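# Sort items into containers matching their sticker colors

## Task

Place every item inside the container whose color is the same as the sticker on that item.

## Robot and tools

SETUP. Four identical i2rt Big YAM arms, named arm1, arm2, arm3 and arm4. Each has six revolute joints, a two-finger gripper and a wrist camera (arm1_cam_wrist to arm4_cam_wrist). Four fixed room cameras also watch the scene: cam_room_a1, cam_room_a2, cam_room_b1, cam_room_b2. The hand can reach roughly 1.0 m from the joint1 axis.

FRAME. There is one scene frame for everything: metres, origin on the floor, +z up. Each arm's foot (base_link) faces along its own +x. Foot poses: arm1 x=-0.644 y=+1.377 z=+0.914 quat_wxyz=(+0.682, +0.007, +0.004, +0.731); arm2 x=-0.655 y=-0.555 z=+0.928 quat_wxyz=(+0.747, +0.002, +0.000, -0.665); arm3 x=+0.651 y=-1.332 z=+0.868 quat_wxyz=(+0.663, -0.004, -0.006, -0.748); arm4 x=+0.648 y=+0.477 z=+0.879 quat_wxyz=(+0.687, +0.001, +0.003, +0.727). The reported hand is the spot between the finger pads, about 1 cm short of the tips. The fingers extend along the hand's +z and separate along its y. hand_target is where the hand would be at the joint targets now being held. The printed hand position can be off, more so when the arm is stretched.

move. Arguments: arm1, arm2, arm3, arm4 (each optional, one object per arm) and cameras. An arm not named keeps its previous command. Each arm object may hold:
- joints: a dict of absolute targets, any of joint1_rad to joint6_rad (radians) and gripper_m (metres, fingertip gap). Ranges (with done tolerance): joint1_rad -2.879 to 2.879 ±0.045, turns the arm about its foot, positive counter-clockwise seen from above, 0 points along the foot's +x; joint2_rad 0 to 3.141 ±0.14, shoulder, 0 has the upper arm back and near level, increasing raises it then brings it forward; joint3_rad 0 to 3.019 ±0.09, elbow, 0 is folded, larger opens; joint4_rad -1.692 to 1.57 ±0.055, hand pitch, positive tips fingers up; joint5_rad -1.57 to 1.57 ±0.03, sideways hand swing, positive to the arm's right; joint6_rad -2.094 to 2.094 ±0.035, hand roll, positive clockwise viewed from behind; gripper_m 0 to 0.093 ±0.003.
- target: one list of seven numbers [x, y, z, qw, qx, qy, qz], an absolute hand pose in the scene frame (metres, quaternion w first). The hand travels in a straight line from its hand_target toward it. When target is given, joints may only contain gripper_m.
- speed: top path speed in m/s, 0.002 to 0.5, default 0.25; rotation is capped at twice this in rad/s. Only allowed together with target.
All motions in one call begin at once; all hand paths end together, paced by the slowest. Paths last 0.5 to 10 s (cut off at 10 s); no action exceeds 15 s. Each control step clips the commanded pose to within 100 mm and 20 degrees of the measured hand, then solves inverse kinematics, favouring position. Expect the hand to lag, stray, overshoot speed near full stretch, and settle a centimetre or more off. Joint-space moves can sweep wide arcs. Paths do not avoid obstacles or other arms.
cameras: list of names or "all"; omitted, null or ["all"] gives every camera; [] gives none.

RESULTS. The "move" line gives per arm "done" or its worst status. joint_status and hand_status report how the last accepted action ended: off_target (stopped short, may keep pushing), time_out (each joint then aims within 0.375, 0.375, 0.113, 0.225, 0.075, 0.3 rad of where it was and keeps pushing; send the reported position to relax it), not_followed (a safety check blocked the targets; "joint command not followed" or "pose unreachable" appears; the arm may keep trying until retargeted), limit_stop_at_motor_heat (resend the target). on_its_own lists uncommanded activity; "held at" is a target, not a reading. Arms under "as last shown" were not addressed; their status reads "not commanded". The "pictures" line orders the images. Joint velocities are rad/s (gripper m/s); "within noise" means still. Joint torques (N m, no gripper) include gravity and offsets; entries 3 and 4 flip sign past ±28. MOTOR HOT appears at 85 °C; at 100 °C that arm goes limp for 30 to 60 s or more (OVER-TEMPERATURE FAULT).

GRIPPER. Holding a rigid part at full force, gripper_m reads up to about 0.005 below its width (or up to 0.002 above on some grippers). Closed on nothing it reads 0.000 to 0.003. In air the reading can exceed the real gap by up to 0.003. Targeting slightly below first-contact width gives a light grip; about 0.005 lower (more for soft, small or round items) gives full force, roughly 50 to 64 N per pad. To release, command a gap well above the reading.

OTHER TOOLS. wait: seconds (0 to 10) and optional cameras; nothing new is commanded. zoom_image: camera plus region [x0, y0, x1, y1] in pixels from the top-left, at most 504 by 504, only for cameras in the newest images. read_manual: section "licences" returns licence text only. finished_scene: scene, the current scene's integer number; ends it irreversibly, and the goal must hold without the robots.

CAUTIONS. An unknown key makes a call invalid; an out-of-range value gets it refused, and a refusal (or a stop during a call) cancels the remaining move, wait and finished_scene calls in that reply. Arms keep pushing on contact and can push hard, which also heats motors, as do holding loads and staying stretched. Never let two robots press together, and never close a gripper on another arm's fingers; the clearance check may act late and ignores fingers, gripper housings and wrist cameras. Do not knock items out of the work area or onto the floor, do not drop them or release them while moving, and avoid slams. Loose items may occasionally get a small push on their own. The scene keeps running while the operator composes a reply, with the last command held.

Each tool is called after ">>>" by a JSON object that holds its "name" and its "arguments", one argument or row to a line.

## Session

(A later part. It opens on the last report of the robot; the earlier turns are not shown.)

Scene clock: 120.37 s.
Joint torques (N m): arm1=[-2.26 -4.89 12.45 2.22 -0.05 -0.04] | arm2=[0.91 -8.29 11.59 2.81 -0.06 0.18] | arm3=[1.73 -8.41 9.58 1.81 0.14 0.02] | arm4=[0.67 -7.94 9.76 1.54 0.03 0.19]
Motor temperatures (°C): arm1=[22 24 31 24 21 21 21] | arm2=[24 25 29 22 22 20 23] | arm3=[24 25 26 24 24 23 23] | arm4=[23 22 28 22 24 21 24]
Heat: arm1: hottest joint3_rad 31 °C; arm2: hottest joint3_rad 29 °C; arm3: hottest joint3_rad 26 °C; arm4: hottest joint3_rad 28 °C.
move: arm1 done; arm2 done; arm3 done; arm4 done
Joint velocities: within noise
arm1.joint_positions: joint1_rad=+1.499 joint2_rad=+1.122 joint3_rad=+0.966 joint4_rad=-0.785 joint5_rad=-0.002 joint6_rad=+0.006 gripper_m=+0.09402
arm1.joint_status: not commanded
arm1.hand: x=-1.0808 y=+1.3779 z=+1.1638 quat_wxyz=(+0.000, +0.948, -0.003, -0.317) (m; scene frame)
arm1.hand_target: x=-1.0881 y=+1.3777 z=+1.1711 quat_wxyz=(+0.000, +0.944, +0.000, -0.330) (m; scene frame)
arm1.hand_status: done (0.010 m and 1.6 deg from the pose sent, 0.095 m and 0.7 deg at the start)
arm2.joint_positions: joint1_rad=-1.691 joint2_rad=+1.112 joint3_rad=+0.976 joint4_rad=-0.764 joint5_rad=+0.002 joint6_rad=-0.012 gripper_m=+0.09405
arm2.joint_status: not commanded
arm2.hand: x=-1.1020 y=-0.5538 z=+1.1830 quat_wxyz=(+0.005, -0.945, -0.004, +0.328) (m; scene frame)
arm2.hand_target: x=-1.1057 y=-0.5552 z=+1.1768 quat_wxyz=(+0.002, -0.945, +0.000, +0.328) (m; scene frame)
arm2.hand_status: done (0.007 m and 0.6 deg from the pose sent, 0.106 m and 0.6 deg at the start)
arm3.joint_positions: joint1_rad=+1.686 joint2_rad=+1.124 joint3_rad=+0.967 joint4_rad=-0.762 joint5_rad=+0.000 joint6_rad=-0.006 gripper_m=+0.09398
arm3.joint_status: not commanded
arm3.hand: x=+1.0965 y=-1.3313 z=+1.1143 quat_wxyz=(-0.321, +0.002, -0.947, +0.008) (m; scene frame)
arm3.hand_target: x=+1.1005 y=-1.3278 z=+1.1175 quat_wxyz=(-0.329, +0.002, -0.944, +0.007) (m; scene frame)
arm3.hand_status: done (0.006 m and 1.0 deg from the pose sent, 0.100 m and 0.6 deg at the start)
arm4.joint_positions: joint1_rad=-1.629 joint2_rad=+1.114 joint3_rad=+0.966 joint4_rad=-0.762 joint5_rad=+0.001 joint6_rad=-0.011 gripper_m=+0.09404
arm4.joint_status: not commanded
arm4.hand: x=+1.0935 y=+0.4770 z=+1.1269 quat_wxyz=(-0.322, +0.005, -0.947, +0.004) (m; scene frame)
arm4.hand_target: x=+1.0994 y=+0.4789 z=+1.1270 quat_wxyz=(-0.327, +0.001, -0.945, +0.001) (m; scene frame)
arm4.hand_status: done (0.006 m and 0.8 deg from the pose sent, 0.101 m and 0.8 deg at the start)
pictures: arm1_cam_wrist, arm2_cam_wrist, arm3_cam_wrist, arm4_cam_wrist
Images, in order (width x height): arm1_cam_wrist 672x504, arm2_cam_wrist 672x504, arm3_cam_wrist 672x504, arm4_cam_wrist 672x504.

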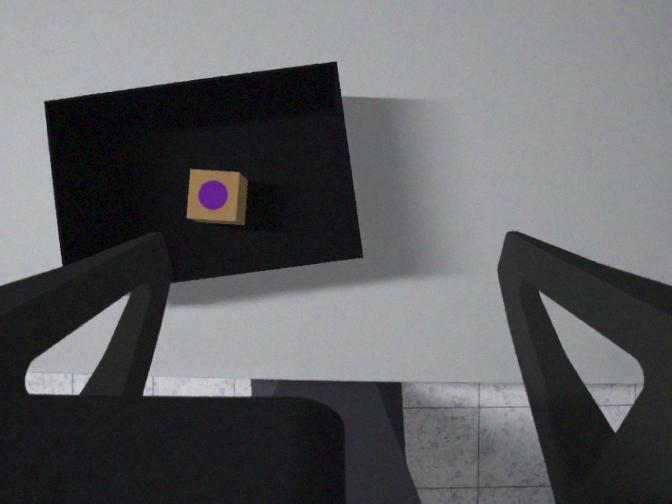

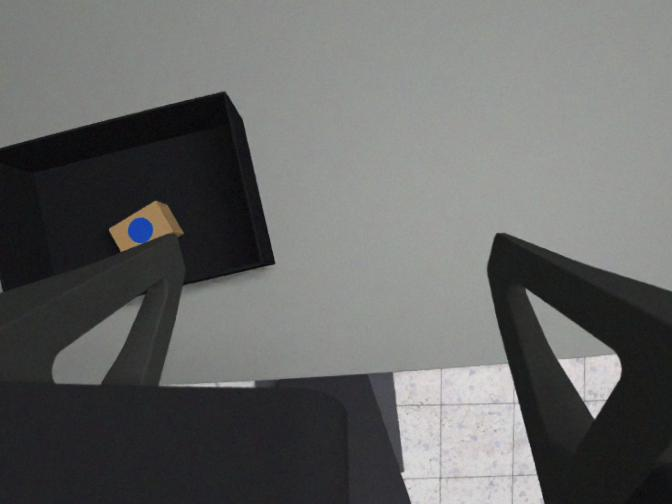

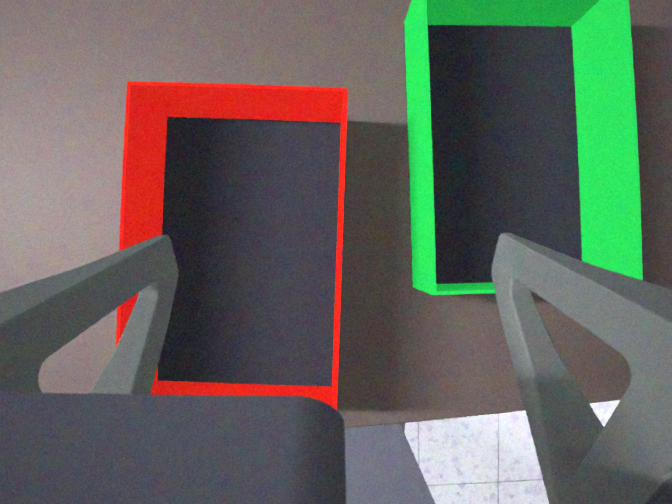

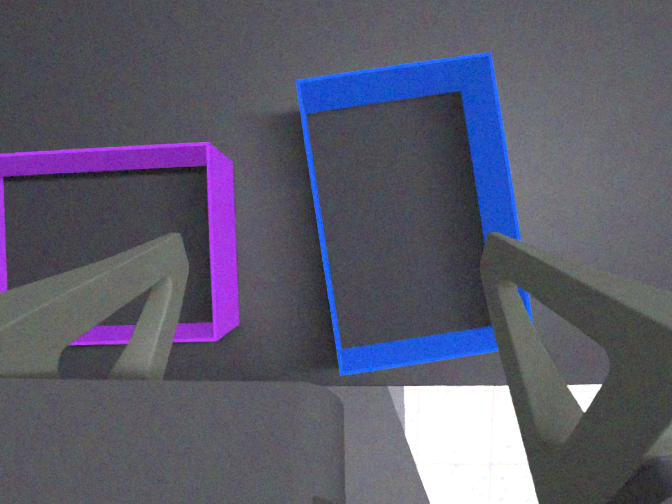

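>>> {"name": "move", "arguments": {
  "arm1": {"target": [-1.1883, 1.3777, 1.2708, 0.0, 0.944, 0.0, -0.330]},
  "arm2": {"target": [-1.1059, -0.6351, 1.2769, 0.002, -0.945, 0.0, 0.328]},
  "arm3": {"target": [1.1007, -1.2479, 1.2175, -0.329, 0.002, -0.944, 0.007]},
  "arm4": {"target": [1.1996, 0.4788, 1.2270, -0.327, 0.001, -0.945, 0.001]},
  "cameras": ["arm1_cam_wrist", "arm2_cam_wrist", "arm3_cam_wrist", "arm4_cam_wrist"]
}}

Scene clock: 130.63 s.
Joint torques (N m): arm1=[-1.61 -8 16.43 1.01 -0.02 -0.03] | arm2=[0.67 -8.06 15.98 1.43 0.25 0.22] | arm3=[1.67 -8.23 13.22 0.83 0.24 0.05] | arm4=[0.91 -10.75 12.51 0.59 0.02 0.16]
Motor temperatures (°C): arm1=[22 24 31 24 21 21 21] | arm2=[24 25 30 23 22 20 23] | arm3=[24 25 26 24 24 23 23] | arm4=[23 22 30 22 24 21 24]
Heat: arm1: hottest joint3_rad 31 °C; arm2: hottest joint3_rad 30 °C; arm3: hottest joint3_rad 26 °C; arm4: hottest joint3_rad 30 °C.
move: arm1 off_target; arm2 off_target; arm3 off_target; arm4 off_target
Joint velocities: within noise
arm1.joint_positions: joint1_rad=+1.499 joint2_rad=+1.371 joint3_rad=+1.401 joint4_rad=-0.974 joint5_rad=-0.002 joint6_rad=+0.006 gripper_m=+0.09402
arm1.joint_status: not commanded
arm1.hand: x=-1.1777 y=+1.3779 z=+1.2502 quat_wxyz=(+0.000, +0.949, -0.003, -0.316) (m; scene frame)
arm1.hand_target: x=-1.1874 y=+1.3777 z=+1.2706 quat_wxyz=(+0.000, +0.944, +0.000, -0.330) (m; scene frame)
arm1.hand_status: off_target (0.023 m and 1.7 deg from the pose sent, 0.152 m and 1.6 deg at the start)
arm2.joint_positions: joint1_rad=-1.461 joint2_rad=+1.124 joint3_rad=+1.202 joint4_rad=-1.003 joint5_rad=+0.138 joint6_rad=+0.165 gripper_m=+0.09405
arm2.joint_status: not commanded
arm2.hand: x=-1.0969 y=-0.6334 z=+1.2628 quat_wxyz=(+0.004, -0.947, -0.008, +0.322) (m; scene frame)
arm2.hand_target: x=-1.1054 y=-0.6351 z=+1.2766 quat_wxyz=(+0.002, -0.945, +0.000, +0.328) (m; scene frame)
arm2.hand_status: off_target (0.017 m and 1.2 deg from the pose sent, 0.124 m and 0.6 deg at the start)
arm3.joint_positions: joint1_rad=+1.913 joint2_rad=+1.135 joint3_rad=+1.205 joint4_rad=-1.014 joint5_rad=+0.138 joint6_rad=+0.171 gripper_m=+0.09398
arm3.joint_status: not commanded
arm3.hand: x=+1.0929 y=-1.2524 z=+1.1981 quat_wxyz=(-0.315, +0.004, -0.949, +0.011) (m; scene frame)
arm3.hand_target: x=+1.1000 y=-1.2480 z=+1.2173 quat_wxyz=(-0.329, +0.002, -0.944, +0.007) (m; scene frame)
arm3.hand_status: off_target (0.021 m and 1.8 deg from the pose sent, 0.133 m and 1.0 deg at the start)
arm4.joint_positions: joint1_rad=-1.629 joint2_rad=+1.353 joint3_rad=+1.406 joint4_rad=-0.960 joint5_rad=+0.001 joint6_rad=-0.011 gripper_m=+0.09404
arm4.joint_status: not commanded
arm4.hand: x=+1.1890 y=+0.4772 z=+1.2181 quat_wxyz=(-0.324, +0.005, -0.946, +0.004) (m; scene frame)
arm4.hand_target: x=+1.1992 y=+0.4789 z=+1.2268 quat_wxyz=(-0.327, +0.001, -0.945, +0.001) (m; scene frame)
arm4.hand_status: off_target (0.014 m and 0.7 deg from the pose sent, 0.146 m and 0.8 deg at the start)
pictures: arm1_cam_wrist, arm2_cam_wrist, arm3_cam_wrist, arm4_cam_wrist
Images, in order (width x height): arm1_cam_wrist 672x504, arm2_cam_wrist 672x504, arm3_cam_wrist 672x504, arm4_cam_wrist 672x504.

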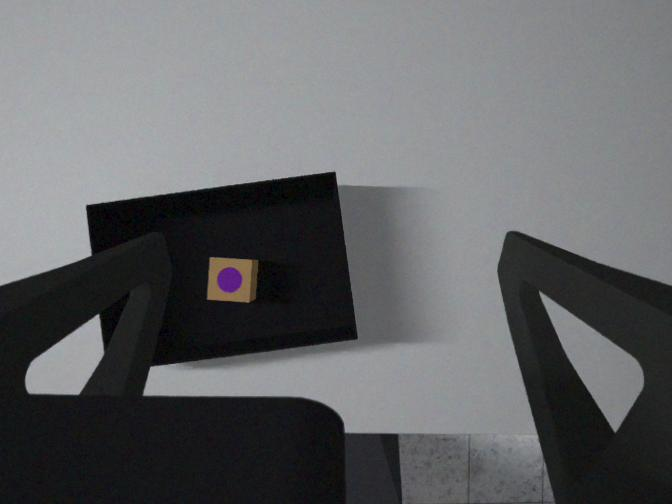

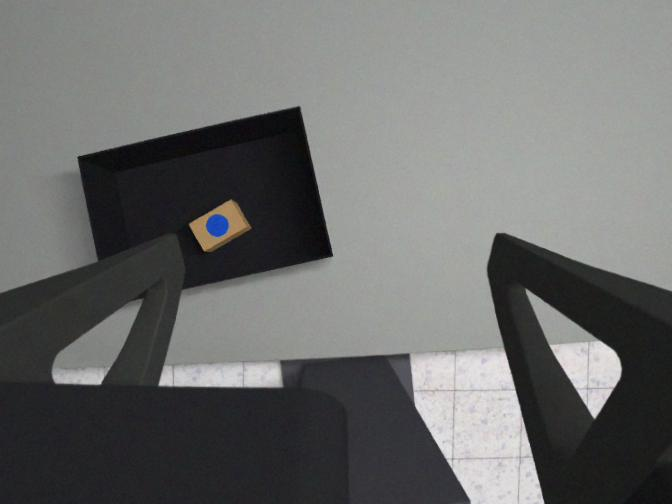

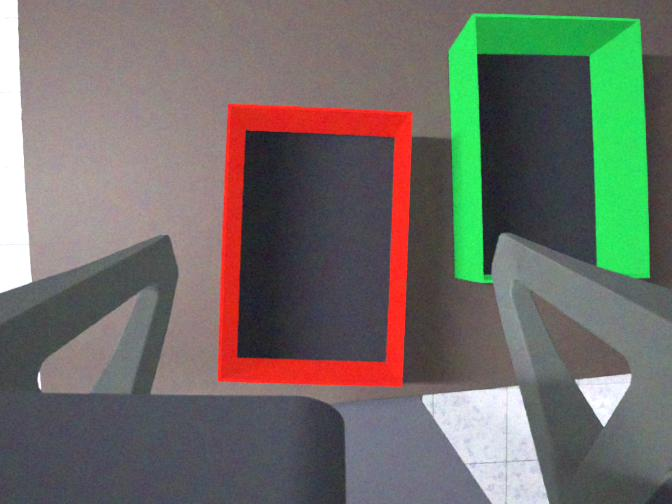

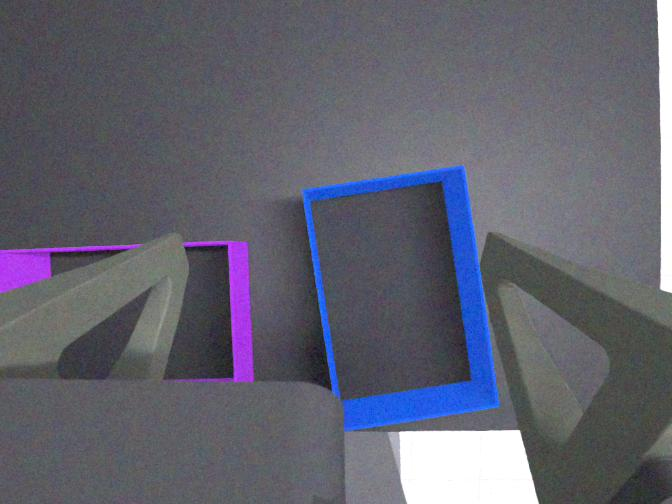

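>>> {"name": "move", "arguments": {
  "arm1": {"joints": {"joint1_rad": -2.25, "joint2_rad": 0.719, "joint3_rad": 1.015, "joint4_rad": -1.196, "joint5_rad": 0, "joint6_rad": 0}},
  "arm2": {"joints": {"joint1_rad": 2.12, "joint2_rad": 0.719, "joint3_rad": 1.015, "joint4_rad": -1.196, "joint5_rad": 0, "joint6_rad": 0}},
  "arm3": {"joints": {"joint1_rad": -1.99, "joint2_rad": 0.719, "joint3_rad": 1.015, "joint4_rad": -1.196, "joint5_rad": 0, "joint6_rad": 0}},
  "arm4": {"joints": {"joint1_rad": 2.19, "joint2_rad": 0.719, "joint3_rad": 1.015, "joint4_rad": -1.196, "joint5_rad": 0, "joint6_rad": 0}}
}}

>>> {"name": "move", "arguments": {
  "arm1": {"joints": {"joint1_rad": -2.25, "joint2_rad": 0.824, "joint3_rad": 1.338, "joint4_rad": -1.414, "joint5_rad": 0, "joint6_rad": 0}},
  "arm2": {"joints": {"joint1_rad": 2.12, "joint2_rad": 0.824, "joint3_rad": 1.338, "joint4_rad": -1.414, "joint5_rad": 0, "joint6_rad": 0}},
  "arm3": {"joints": {"joint1_rad": -1.99, "joint2_rad": 0.824, "joint3_rad": 1.338, "joint4_rad": -1.414, "joint5_rad": 0, "joint6_rad": 0}},
  "arm4": {"joints": {"joint1_rad": 2.19, "joint2_rad": 0.824, "joint3_rad": 1.338, "joint4_rad": -1.414, "joint5_rad": 0, "joint6_rad": 0}},
  "cameras": ["arm1_cam_wrist", "arm2_cam_wrist", "arm3_cam_wrist", "arm4_cam_wrist"]
}}

Scene clock: 211.10 s.
Joint torques (N m): arm1=[-2.26 0.03 11.7 1.02 -0.03 -0.01] | arm2=[1.14 -2.67 10.91 1.63 0.09 -0.05] | arm3=[0.62 -2.84 9.07 0.99 -0.07 -0.11] | arm4=[1.2 -2.2 8.94 0.58 0.18 0.16]
Motor temperatures (°C): arm1=[22 25 40 23 21 21 21] | arm2=[24 25 39 22 22 20 23] | arm3=[24 25 32 24 24 23 23] | arm4=[23 22 35 22 24 21 24]
Heat: arm1: hottest joint3_rad 40 °C; arm2: hottest joint3_rad 39 °C; arm3: hottest joint3_rad 32 °C; arm4: hottest joint3_rad 35 °C.
move: arm1 done; arm2 done; arm3 done; arm4 done
Joint velocities: within noise
arm1.joint_positions: joint1_rad=-2.245 joint2_rad=+0.722 joint3_rad=+1.009 joint4_rad=-1.186 joint5_rad=+0.002 joint6_rad=+0.004 gripper_m=+0.09402
arm1.joint_status: all done
arm1.hand: x=-0.3904 y=+1.2040 z=+1.2571 quat_wxyz=(-0.307, -0.283, -0.903, +0.099) (m; scene frame)
arm1.hand_target: x=-0.3929 y=+1.2042 z=+1.2595 quat_wxyz=(-0.307, -0.283, -0.903, +0.100) (m; scene frame)
arm1.hand_status: not commanded
arm2.joint_positions: joint1_rad=+2.116 joint2_rad=+0.717 joint3_rad=+1.026 joint4_rad=-1.185 joint5_rad=-0.003 joint6_rad=+0.011 gripper_m=+0.09407
arm2.joint_status: all done
arm2.hand: x=-0.4174 y=-0.3706 z=+1.2869 quat_wxyz=(-0.322, +0.301, -0.890, -0.115) (m; scene frame)
arm2.hand_target: x=-0.4197 y=-0.3715 z=+1.2790 quat_wxyz=(-0.312, +0.308, -0.892, -0.109) (m; scene frame)
arm2.hand_status: not commanded
arm3.joint_positions: joint1_rad=-1.981 joint2_rad=+0.725 joint3_rad=+1.017 joint4_rad=-1.192 joint5_rad=+0.002 joint6_rad=+0.006 gripper_m=+0.09402
arm3.joint_status: all done
arm3.hand: x=+0.3905 y=-1.1733 z=+1.2147 quat_wxyz=(+0.080, -0.911, +0.253, +0.315) (m; scene frame)
arm3.hand_target: x=+0.3936 y=-1.1723 z=+1.2150 quat_wxyz=(+0.082, -0.911, +0.254, +0.315) (m; scene frame)
arm3.hand_status: not commanded
arm4.joint_positions: joint1_rad=+2.187 joint2_rad=+0.721 joint3_rad=+1.017 joint4_rad=-1.185 joint5_rad=-0.003 joint6_rad=-0.011 gripper_m=+0.09407
arm4.joint_status: all done
arm4.hand: x=+0.4130 y=+0.2903 z=+1.2328 quat_wxyz=(+0.111, +0.887, +0.316, -0.318) (m; scene frame)
arm4.hand_target: x=+0.4153 y=+0.2914 z=+1.2307 quat_wxyz=(+0.110, +0.890, +0.313, -0.313) (m; scene frame)
arm4.hand_status: not commanded
pictures: arm1_cam_wrist, arm2_cam_wrist, arm3_cam_wrist, arm4_cam_wrist, cam_room_a1, cam_room_a2, cam_room_b1, cam_room_b2
Images, in order (width x height): arm1_cam_wrist 672x504, arm2_cam_wrist 672x504, arm3_cam_wrist 672x504, arm4_cam_wrist 672x504, cam_room_a1 672x504, cam_room_a2 672x504, cam_room_b1 672x504, cam_room_b2 672x504.

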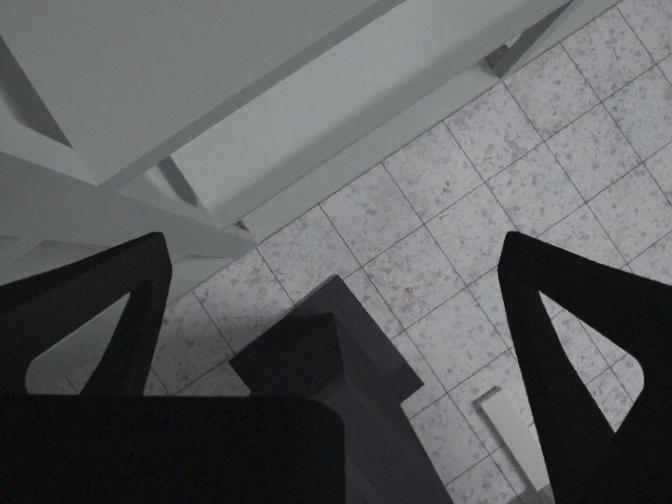

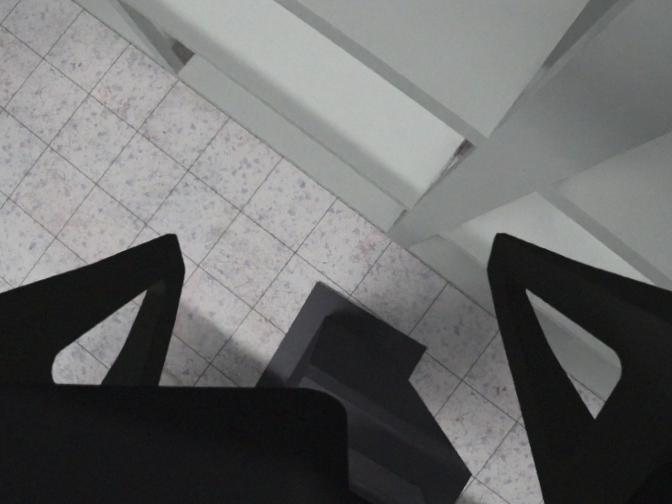

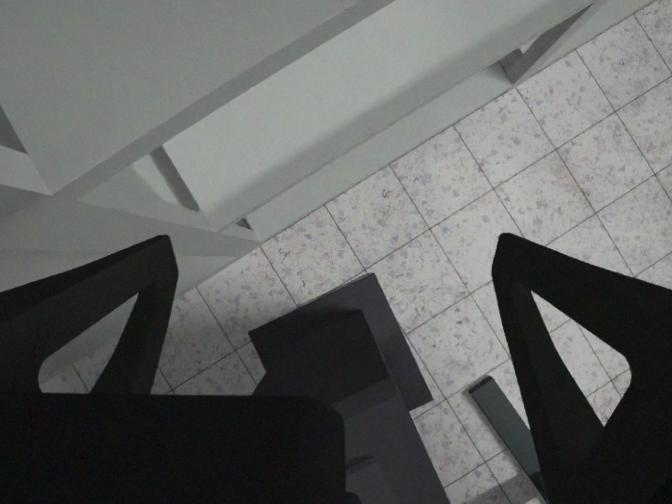

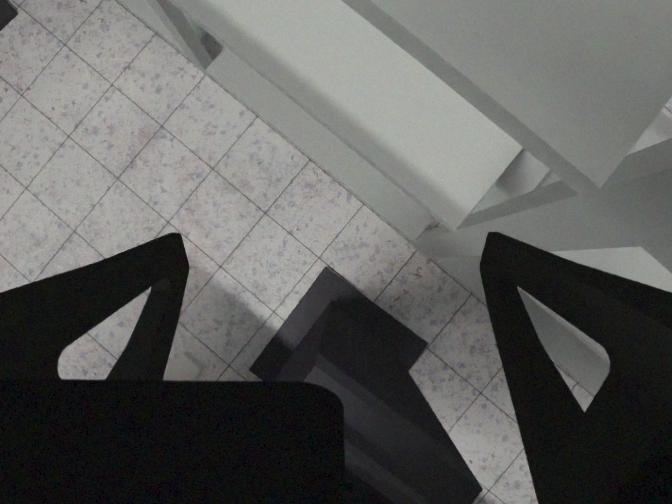

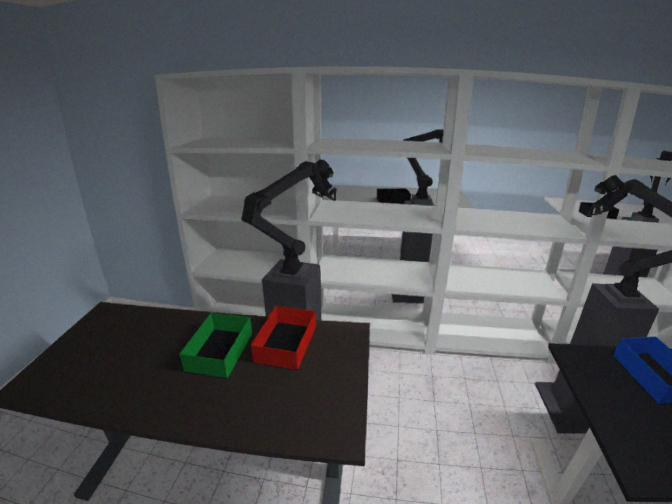

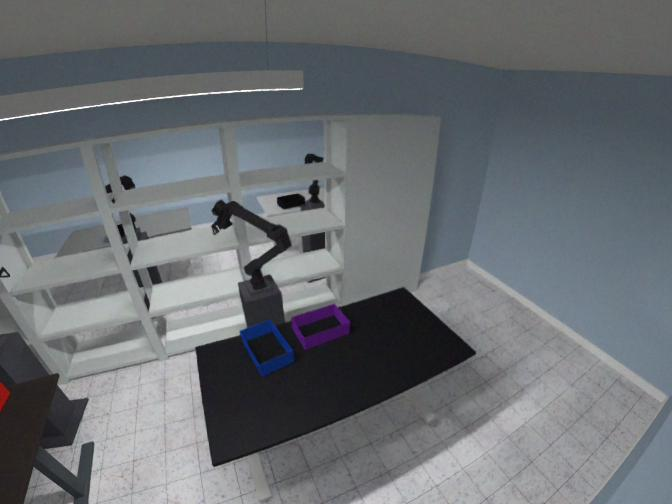

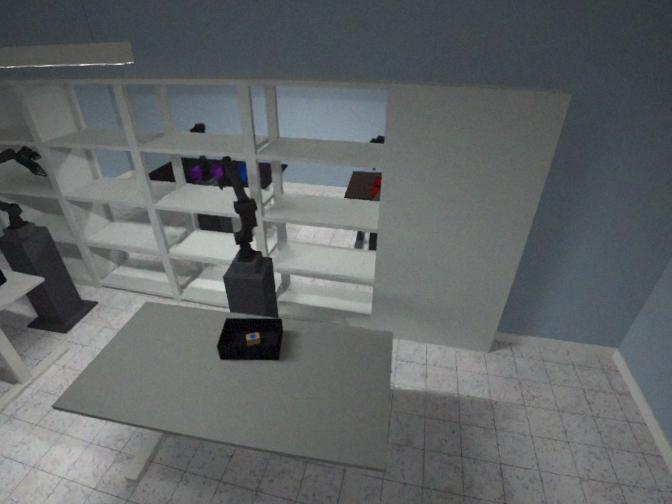

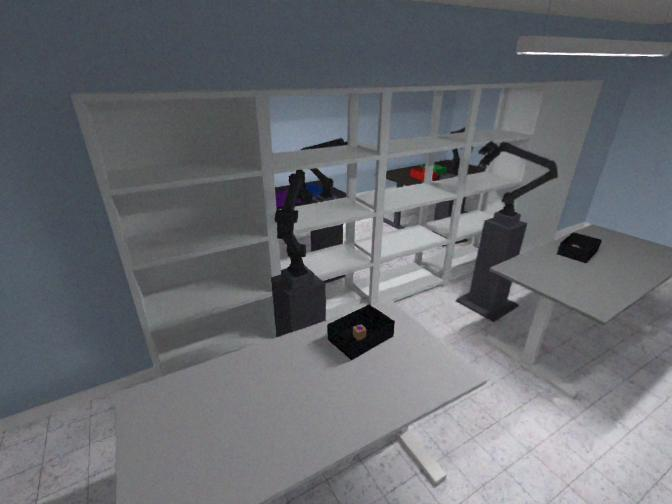

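Scene clock: 212.20 s.
Joint torques (N m): arm1=[-2.32 0.03 13.91 0.85 0 0.02] | arm2=[1.03 -2.73 13.79 1.44 0.11 -0.05] | arm3=[0.73 -2.14 11.67 0.87 -0.08 -0.11] | arm4=[1.26 -2.26 10.62 0.69 0.21 0.17]
Motor temperatures (°C): arm1=[22 25 40 23 21 21 21] | arm2=[24 25 39 22 22 20 23] | arm3=[24 25 32 24 24 23 23] | arm4=[23 22 35 22 24 21 24]
Heat: arm1: hottest joint3_rad 40 °C; arm2: hottest joint3_rad 39 °C; arm3: hottest joint3_rad 32 °C; arm4: hottest joint3_rad 35 °C.
move: arm1 done; arm2 done; arm3 done; arm4 done
Joint velocities: within noise
arm1.joint_positions: joint1_rad=-2.245 joint2_rad=+0.818 joint3_rad=+1.299 joint4_rad=-1.403 joint5_rad=+0.002 joint6_rad=+0.004 gripper_m=+0.09402
arm1.joint_status: all done
arm1.hand: x=-0.3909 y=+1.2051 z=+1.3438 quat_wxyz=(-0.297, -0.284, -0.907, +0.096) (m; scene frame)
arm1.hand_target: x=-0.3913 y=+1.2039 z=+1.3596 quat_wxyz=(-0.307, -0.283, -0.903, +0.100) (m; scene frame)
arm1.hand_status: not commanded
arm2.joint_positions: joint1_rad=+2.116 joint2_rad=+0.818 joint3_rad=+1.304 joint4_rad=-1.400 joint5_rad=-0.003 joint6_rad=+0.011 gripper_m=+0.09407
arm2.joint_status: all done
arm2.hand: x=-0.4191 y=-0.3720 z=+1.3662 quat_wxyz=(-0.305, +0.303, -0.896, -0.109) (m; scene frame)
arm2.hand_target: x=-0.4199 y=-0.3718 z=+1.3789 quat_wxyz=(-0.312, +0.308, -0.892, -0.109) (m; scene frame)
arm2.hand_status: not commanded
arm3.joint_positions: joint1_rad=-1.981 joint2_rad=+0.817 joint3_rad=+1.302 joint4_rad=-1.408 joint5_rad=+0.002 joint6_rad=+0.006 gripper_m=+0.09402
arm3.joint_status: all done
arm3.hand: x=+0.3935 y=-1.1739 z=+1.3002 quat_wxyz=(+0.077, -0.915, +0.254, +0.305) (m; scene frame)
arm3.hand_target: x=+0.3934 y=-1.1709 z=+1.3147 quat_wxyz=(+0.082, -0.911, +0.254, +0.315) (m; scene frame)
arm3.hand_status: not commanded
arm4.joint_positions: joint1_rad=+2.187 joint2_rad=+0.818 joint3_rad=+1.308 joint4_rad=-1.402 joint5_rad=-0.003 joint6_rad=-0.011 gripper_m=+0.09407
arm4.joint_status: all done
arm4.hand: x=+0.4153 y=+0.2921 z=+1.3197 quat_wxyz=(+0.107, +0.891, +0.317, -0.308) (m; scene frame)
arm4.hand_target: x=+0.4157 y=+0.2917 z=+1.3308 quat_wxyz=(+0.110, +0.890, +0.313, -0.313) (m; scene frame)
arm4.hand_status: not commanded
pictures: arm1_cam_wrist, arm2_cam_wrist, arm3_cam_wrist, arm4_cam_wrist
Images, in order (width x height): arm1_cam_wrist 672x504, arm2_cam_wrist 672x504, arm3_cam_wrist 672x504, arm4_cam_wrist 672x504.

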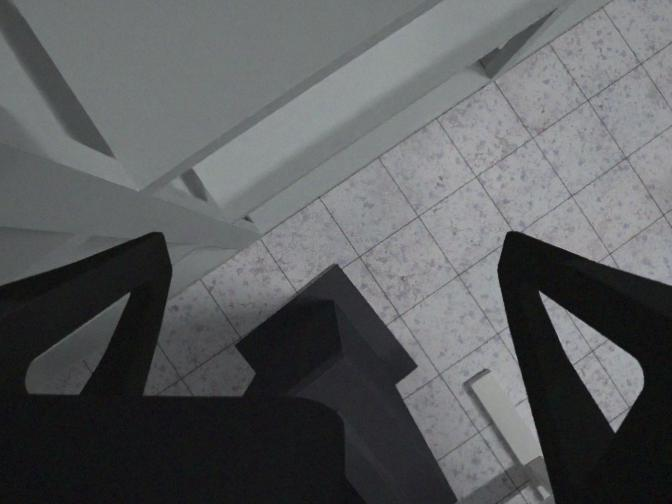

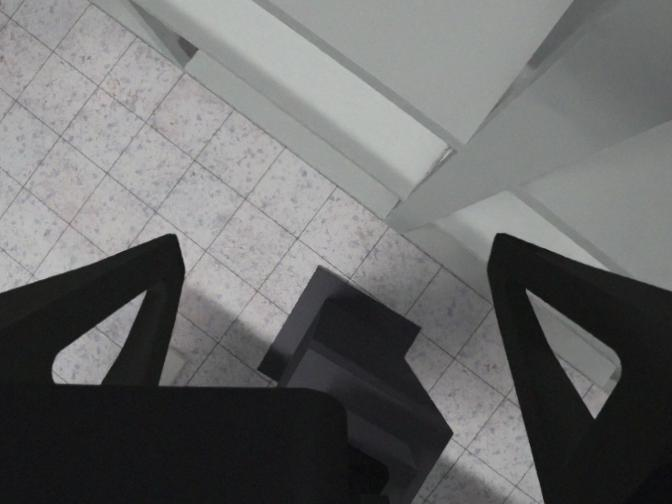

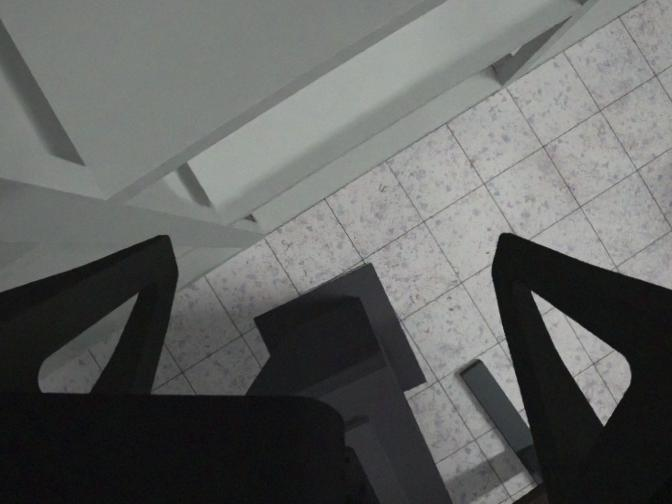

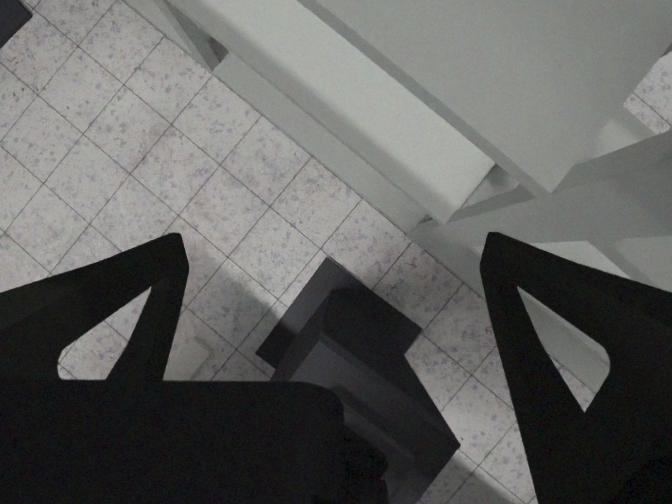

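>>> {"name": "move", "arguments": {
  "arm1": {"joints": {"joint1_rad": 1.782, "joint2_rad": 1.119, "joint3_rad": 1.228, "joint4_rad": -1.009, "joint5_rad": 0, "joint6_rad": 0}},
  "arm2": {"joints": {"joint1_rad": -1.215, "joint2_rad": 1.119, "joint3_rad": 1.228, "joint4_rad": -1.009, "joint5_rad": 0, "joint6_rad": 0}},
  "cameras": ["arm1_cam_wrist", "arm2_cam_wrist"]
}}

>>> {"name": "move", "arguments": {
  "arm1": {"target": [-1.135, 1.235, 0.92, 0.0076, -0.9757, 0.0341, 0.2163]},
  "arm2": {"target": [-1.131, -0.799, 0.92, -0.0578, -0.9408, -0.2609, 0.2085]},
  "cameras": ["arm1_cam_wrist", "arm2_cam_wrist", "cam_room_b1", "cam_room_b2"]
}}

Scene clock: 302.37 s.
Joint torques (N m): arm1=[-2.55 -7.12 13.05 1.07 0.07 -0.02] | arm2=[0.85 -10.93 12.83 2.11 -0.11 0.18] | arm3=[0.62 -2.14 11.7 0.88 -0.07 -0.12] | arm4=[0.97 -1.9 10.65 0.66 0.18 0.11]
Motor temperatures (°C): arm1=[22 24 39 23 22 22 21] | arm2=[24 24 36 22 22 20 23] | arm3=[24 24 34 23 24 23 23] | arm4=[23 22 40 22 24 21 24]
Heat: arm1: hottest joint3_rad 39 °C; arm2: hottest joint3_rad 36 °C; arm3: hottest joint3_rad 34 °C; arm4: hottest joint3_rad 40 °C.
move: arm1 done; arm2 done
Joint velocities: within noise
arm1.joint_positions: joint1_rad=+1.781 joint2_rad=+1.131 joint3_rad=+1.211 joint4_rad=-1.000 joint5_rad=-0.002 joint6_rad=+0.007 gripper_m=+0.09402
arm1.joint_status: all done
arm1.hand: x=-1.0727 y=+1.2524 z=+1.2576 quat_wxyz=(+0.044, +0.936, +0.129, -0.324) (m; scene frame)
arm1.hand_target: x=-1.0710 y=+1.2526 z=+1.2700 quat_wxyz=(+0.044, +0.933, +0.132, -0.333) (m; scene frame)
arm1.hand_status: not commanded
arm2.joint_positions: joint1_rad=-1.217 joint2_rad=+1.131 joint3_rad=+1.220 joint4_rad=-1.012 joint5_rad=+0.002 joint6_rad=-0.011 gripper_m=+0.09407
arm2.joint_status: all done
arm2.hand: x=-1.0579 y=-0.7602 z=+1.2667 quat_wxyz=(-0.070, -0.921, -0.227, +0.309) (m; scene frame)
arm2.hand_target: x=-1.0567 y=-0.7608 z=+1.2766 quat_wxyz=(-0.076, -0.918, -0.221, +0.319) (m; scene frame)
arm2.hand_status: not commanded
arm3, arm4: as last shown
arm4.joint_positions: joint1_rad=+2.187 joint2_rad=+0.818 joint3_rad=+1.308 joint4_rad=-1.403 joint5_rad=-0.003 joint6_rad=-0.011 gripper_m=+0.09407
arm4.hand: x=+0.4154 y=+0.2921 z=+1.3197 quat_wxyz=(+0.107, +0.891, +0.317, -0.308) (m; scene frame)
pictures: arm1_cam_wrist, arm2_cam_wrist
Images, in order (width x height): arm1_cam_wrist 672x504, arm2_cam_wrist 672x504.

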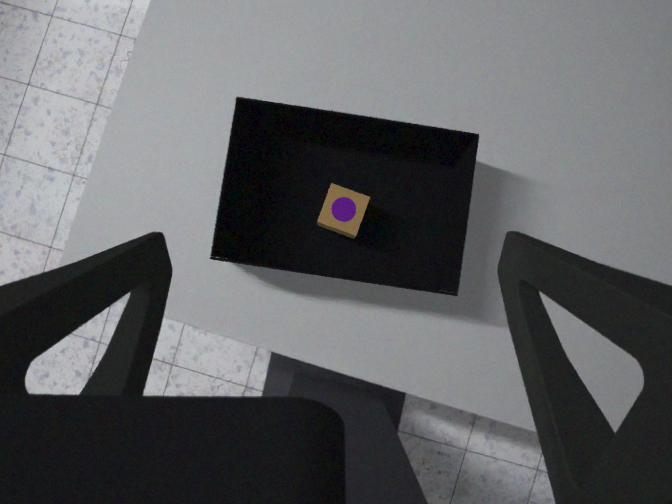

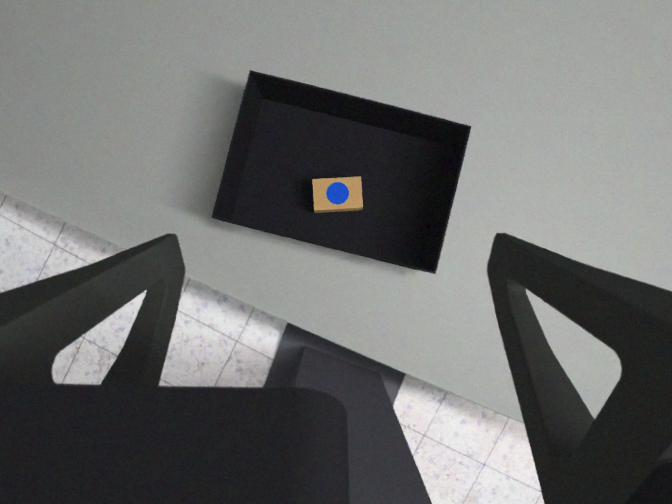

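Scene clock: 304.57 s.
Joint torques (N m): arm1=[-1.08 -12.81 9.52 1.61 0.23 0.11] | arm2=[0.21 -16.03 9.7 2.25 -0.19 -0.07] | arm3=[0.67 -2.2 11.7 0.85 -0.05 -0.12] | arm4=[1.2 -1.85 10.56 0.62 0.2 0.11]
Motor temperatures (°C): arm1=[22 24 38 23 22 22 21] | arm2=[24 24 36 22 22 20 23] | arm3=[24 24 34 23 24 23 23] | arm4=[23 22 40 22 24 21 24]
Heat: arm1: hottest joint3_rad 38 °C; arm2: hottest joint3_rad 36 °C; arm3: hottest joint3_rad 34 °C; arm4: hottest joint3_rad 40 °C.
move: arm1 off_target; arm2 done
Joint velocities: within noise
arm1.joint_positions: joint1_rad=+1.828 joint2_rad=+1.735 joint3_rad=+0.925 joint4_rad=-0.414 joint5_rad=+0.159 joint6_rad=+0.367 gripper_m=+0.09402
arm1.joint_status: not commanded
arm1.hand: x=-1.1234 y=+1.2444 z=+0.9082 quat_wxyz=(-0.016, +0.980, -0.034, -0.196) (m; scene frame)
arm1.hand_target: x=-1.1347 y=+1.2351 z=+0.9204 quat_wxyz=(-0.007, +0.976, -0.034, -0.216) (m; scene frame)
arm1.hand_status: off_target (0.019 m and 2.6 deg from the pose sent, 0.344 m and 23.7 deg at the start)
arm2.joint_positions: joint1_rad=-1.217 joint2_rad=+1.759 joint3_rad=+0.960 joint4_rad=-0.355 joint5_rad=-0.031 joint6_rad=-0.056 gripper_m=+0.09407
arm2.joint_status: not commanded
arm2.hand: x=-1.1212 y=-0.7981 z=+0.9179 quat_wxyz=(-0.056, -0.944, -0.258, +0.198) (m; scene frame)
arm2.hand_target: x=-1.1310 y=-0.7988 z=+0.9203 quat_wxyz=(-0.058, -0.941, -0.261, +0.209) (m; scene frame)
arm2.hand_status: done (0.010 m and 1.3 deg from the pose sent, 0.356 m and 12.4 deg at the start)
arm3, arm4: as last shown
pictures: arm1_cam_wrist, arm2_cam_wrist, cam_room_b1, cam_room_b2
Images, in order (width x height): arm1_cam_wrist 672x504, arm2_cam_wrist 672x504, cam_room_b1 672x504, cam_room_b2 672x504.

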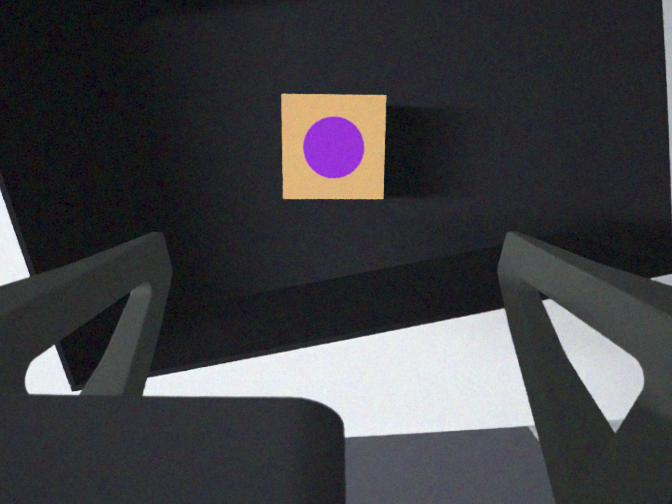

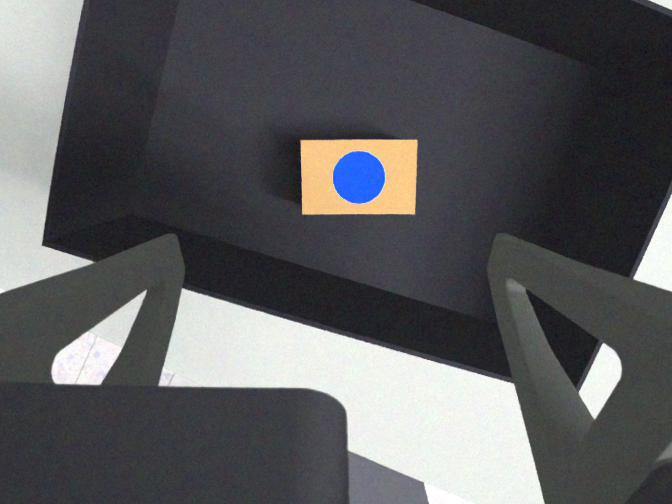

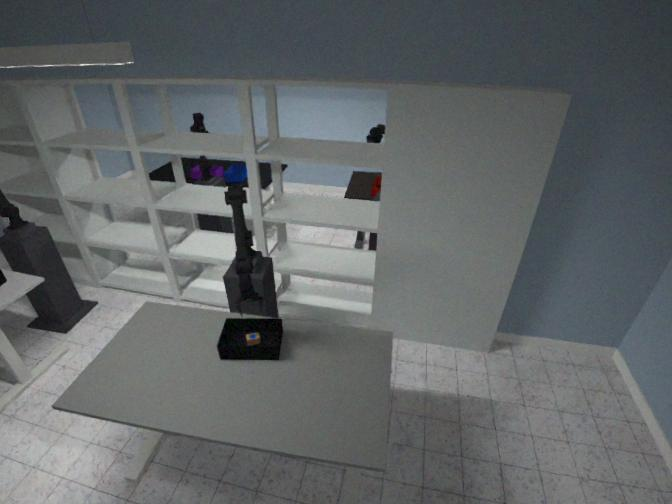

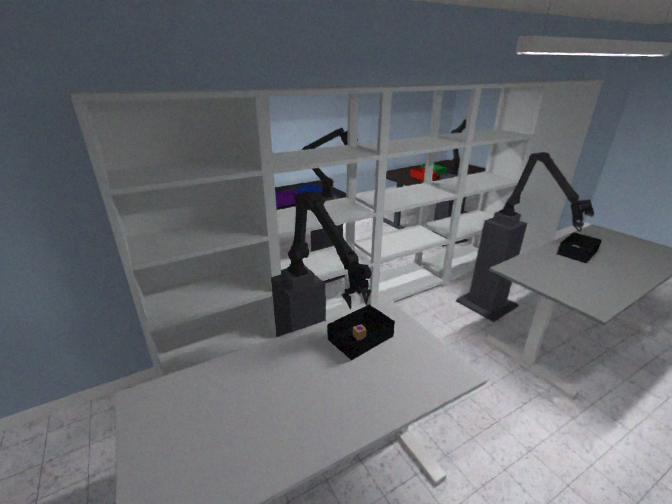

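>>> {"name": "move", "arguments": {
  "arm1": {"target": [-1.159, 1.2356, 0.79, 0.0076, -0.9757, 0.0341, 0.2163]},
  "arm2": {"target": [-1.1438, -0.7904, 0.78, -0.0578, -0.9408, -0.2609, 0.2085]},
  "cameras": ["arm1_cam_wrist", "arm2_cam_wrist", "cam_room_b1", "cam_room_b2"]
}}

Scene clock: 338.93 s.
Joint torques (N m): arm1=[-2.61 -13.74 8.05 1.54 0.11 -0.03] | arm2=[0.44 -16.91 7.42 2.15 0.01 -0.1] | arm3=[0.62 -2.32 11.7 0.9 -0.06 -0.12] | arm4=[1.03 -1.79 10.61 0.64 0.18 0.16]
Motor temperatures (°C): arm1=[22 24 36 23 22 21 21] | arm2=[24 25 34 22 22 20 23] | arm3=[24 24 35 23 24 23 23] | arm4=[23 22 41 22 24 21 24]
Heat: arm1: hottest joint3_rad 36 °C; arm2: hottest joint3_rad 34 °C; arm3: hottest joint3_rad 35 °C; arm4: hottest joint3_rad 41 °C.
move: arm1 off_target; arm2 done
Joint velocities: within noise
arm1.joint_positions: joint1_rad=+1.828 joint2_rad=+2.066 joint3_rad=+0.942 joint4_rad=-0.108 joint5_rad=+0.157 joint6_rad=+0.363 gripper_m=+0.09401
arm1.joint_status: not commanded
arm1.hand: x=-1.1357 y=+1.2410 z=+0.7784 quat_wxyz=(-0.017, +0.981, -0.031, -0.192) (m; scene frame)
arm1.hand_target: x=-1.1582 y=+1.2360 z=+0.7907 quat_wxyz=(-0.008, +0.976, -0.034, -0.216) (m; scene frame)
arm1.hand_status: off_target (0.027 m and 3.0 deg from the pose sent, 0.124 m and 2.6 deg at the start)
arm2.joint_positions: joint1_rad=-1.249 joint2_rad=+2.087 joint3_rad=+0.963 joint4_rad=-0.022 joint5_rad=-0.048 joint6_rad=-0.078 gripper_m=+0.09405
arm2.joint_status: not commanded
arm2.hand: x=-1.1351 y=-0.7889 z=+0.7846 quat_wxyz=(-0.060, -0.944, -0.255, +0.202) (m; scene frame)
arm2.hand_target: x=-1.1435 y=-0.7903 z=+0.7801 quat_wxyz=(-0.058, -0.941, -0.261, +0.208) (m; scene frame)
arm2.hand_status: done (0.010 m and 1.1 deg from the pose sent, 0.140 m and 1.3 deg at the start)
arm3, arm4: as last shown
pictures: arm1_cam_wrist, arm2_cam_wrist, cam_room_b1, cam_room_b2
Images, in order (width x height): arm1_cam_wrist 672x504, arm2_cam_wrist 672x504, cam_room_b1 672x504, cam_room_b2 672x504.

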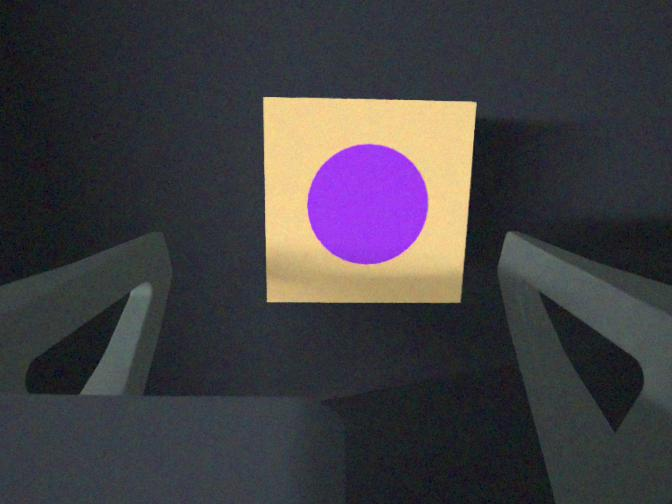

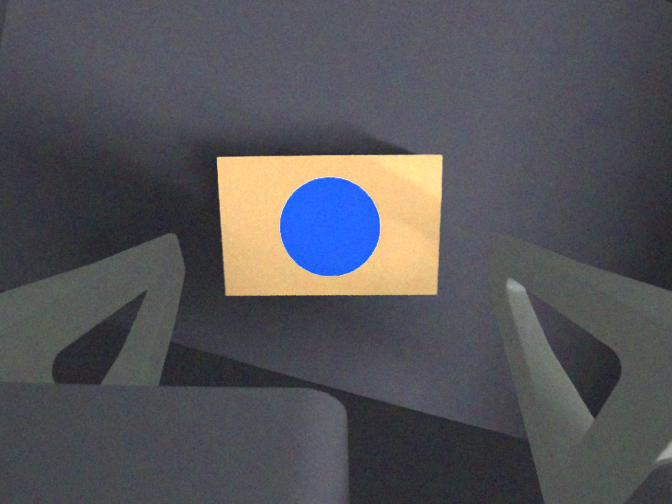

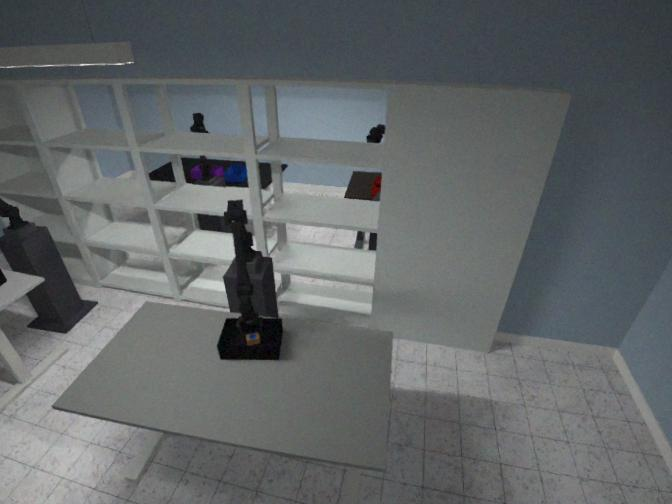

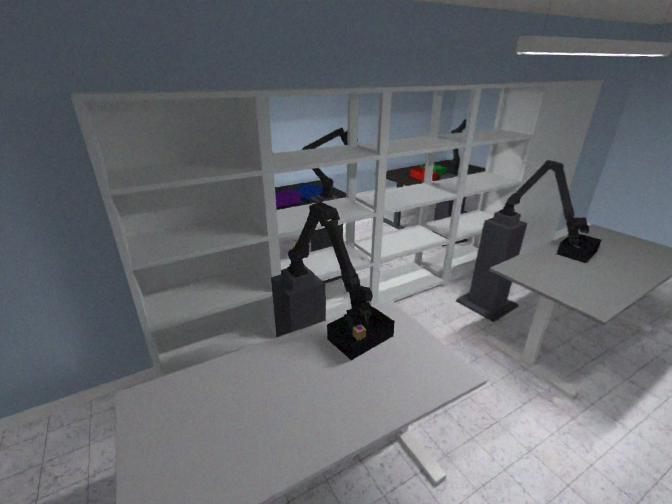

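>>> {"name": "move", "arguments": {
  "arm1": {"target": [-1.170, 1.245, 0.757, 0.0076, -0.9757, 0.0341, 0.2163]},
  "arm2": {"target": [-1.1445, -0.7915, 0.731, -0.0578, -0.9408, -0.2609, 0.2085]},
  "cameras": ["arm1_cam_wrist", "arm2_cam_wrist"]
}}

Scene clock: 355.77 s.
Joint torques (N m): arm1=[-2.37 -13.22 7.64 1.62 0.06 -0.07] | arm2=[0.56 -16.85 6.9 2.13 0.02 -0.07] | arm3=[0.62 -2.02 11.7 0.88 -0.06 -0.11] | arm4=[0.97 -1.55 10.47 0.64 0.2 0.14]
Motor temperatures (°C): arm1=[22 25 34 23 22 21 21] | arm2=[24 25 32 22 22 20 23] | arm3=[24 24 35 23 24 23 23] | arm4=[23 22 41 22 24 21 24]
Heat: arm1: hottest joint3_rad 34 °C; arm2: hottest joint3_rad 32 °C; arm3: hottest joint3_rad 35 °C; arm4: hottest joint3_rad 41 °C.
move: arm1 off_target; arm2 off_target
Joint velocities: within noise
arm1.joint_positions: joint1_rad=+1.804 joint2_rad=+2.150 joint3_rad=+0.978 joint4_rad=-0.047 joint5_rad=+0.147 joint6_rad=+0.344 gripper_m=+0.09401
arm1.joint_status: not commanded
arm1.hand: x=-1.1492 y=+1.2480 z=+0.7508 quat_wxyz=(-0.014, +0.980, -0.033, -0.197) (m; scene frame)
arm1.hand_target: x=-1.1694 y=+1.2453 z=+0.7577 quat_wxyz=(-0.008, +0.976, -0.034, -0.216) (m; scene frame)
arm1.hand_status: off_target (0.022 m and 2.4 deg from the pose sent, 0.041 m and 3.0 deg at the start)
arm2.joint_positions: joint1_rad=-1.249 joint2_rad=+2.209 joint3_rad=+0.991 joint4_rad=+0.075 joint5_rad=-0.048 joint6_rad=-0.079 gripper_m=+0.09405
arm2.joint_status: not commanded
arm2.hand: x=-1.1364 y=-0.7893 z=+0.7386 quat_wxyz=(-0.060, -0.943, -0.255, +0.203) (m; scene frame)
arm2.hand_target: x=-1.1442 y=-0.7914 z=+0.7313 quat_wxyz=(-0.058, -0.941, -0.261, +0.209) (m; scene frame)
arm2.hand_status: off_target (0.011 m and 0.9 deg from the pose sent, 0.054 m and 1.1 deg at the start)
arm3, arm4: as last shown
pictures: arm1_cam_wrist, arm2_cam_wrist
Images, in order (width x height): arm1_cam_wrist 672x504, arm2_cam_wrist 672x504.

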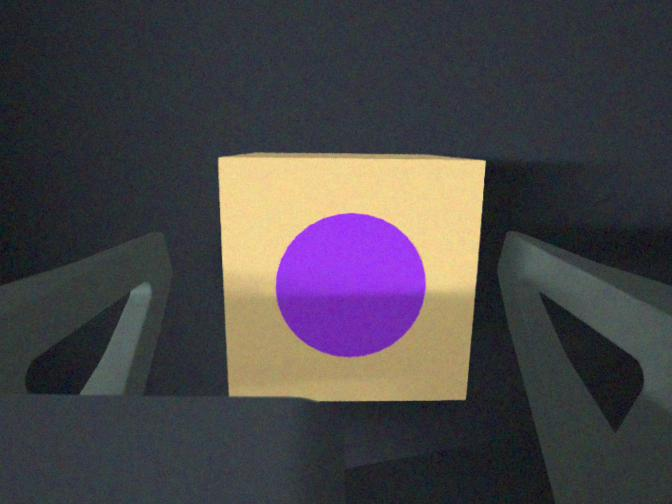

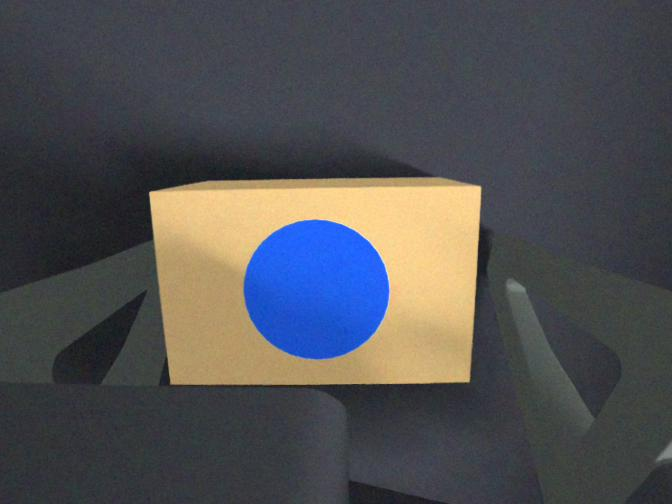

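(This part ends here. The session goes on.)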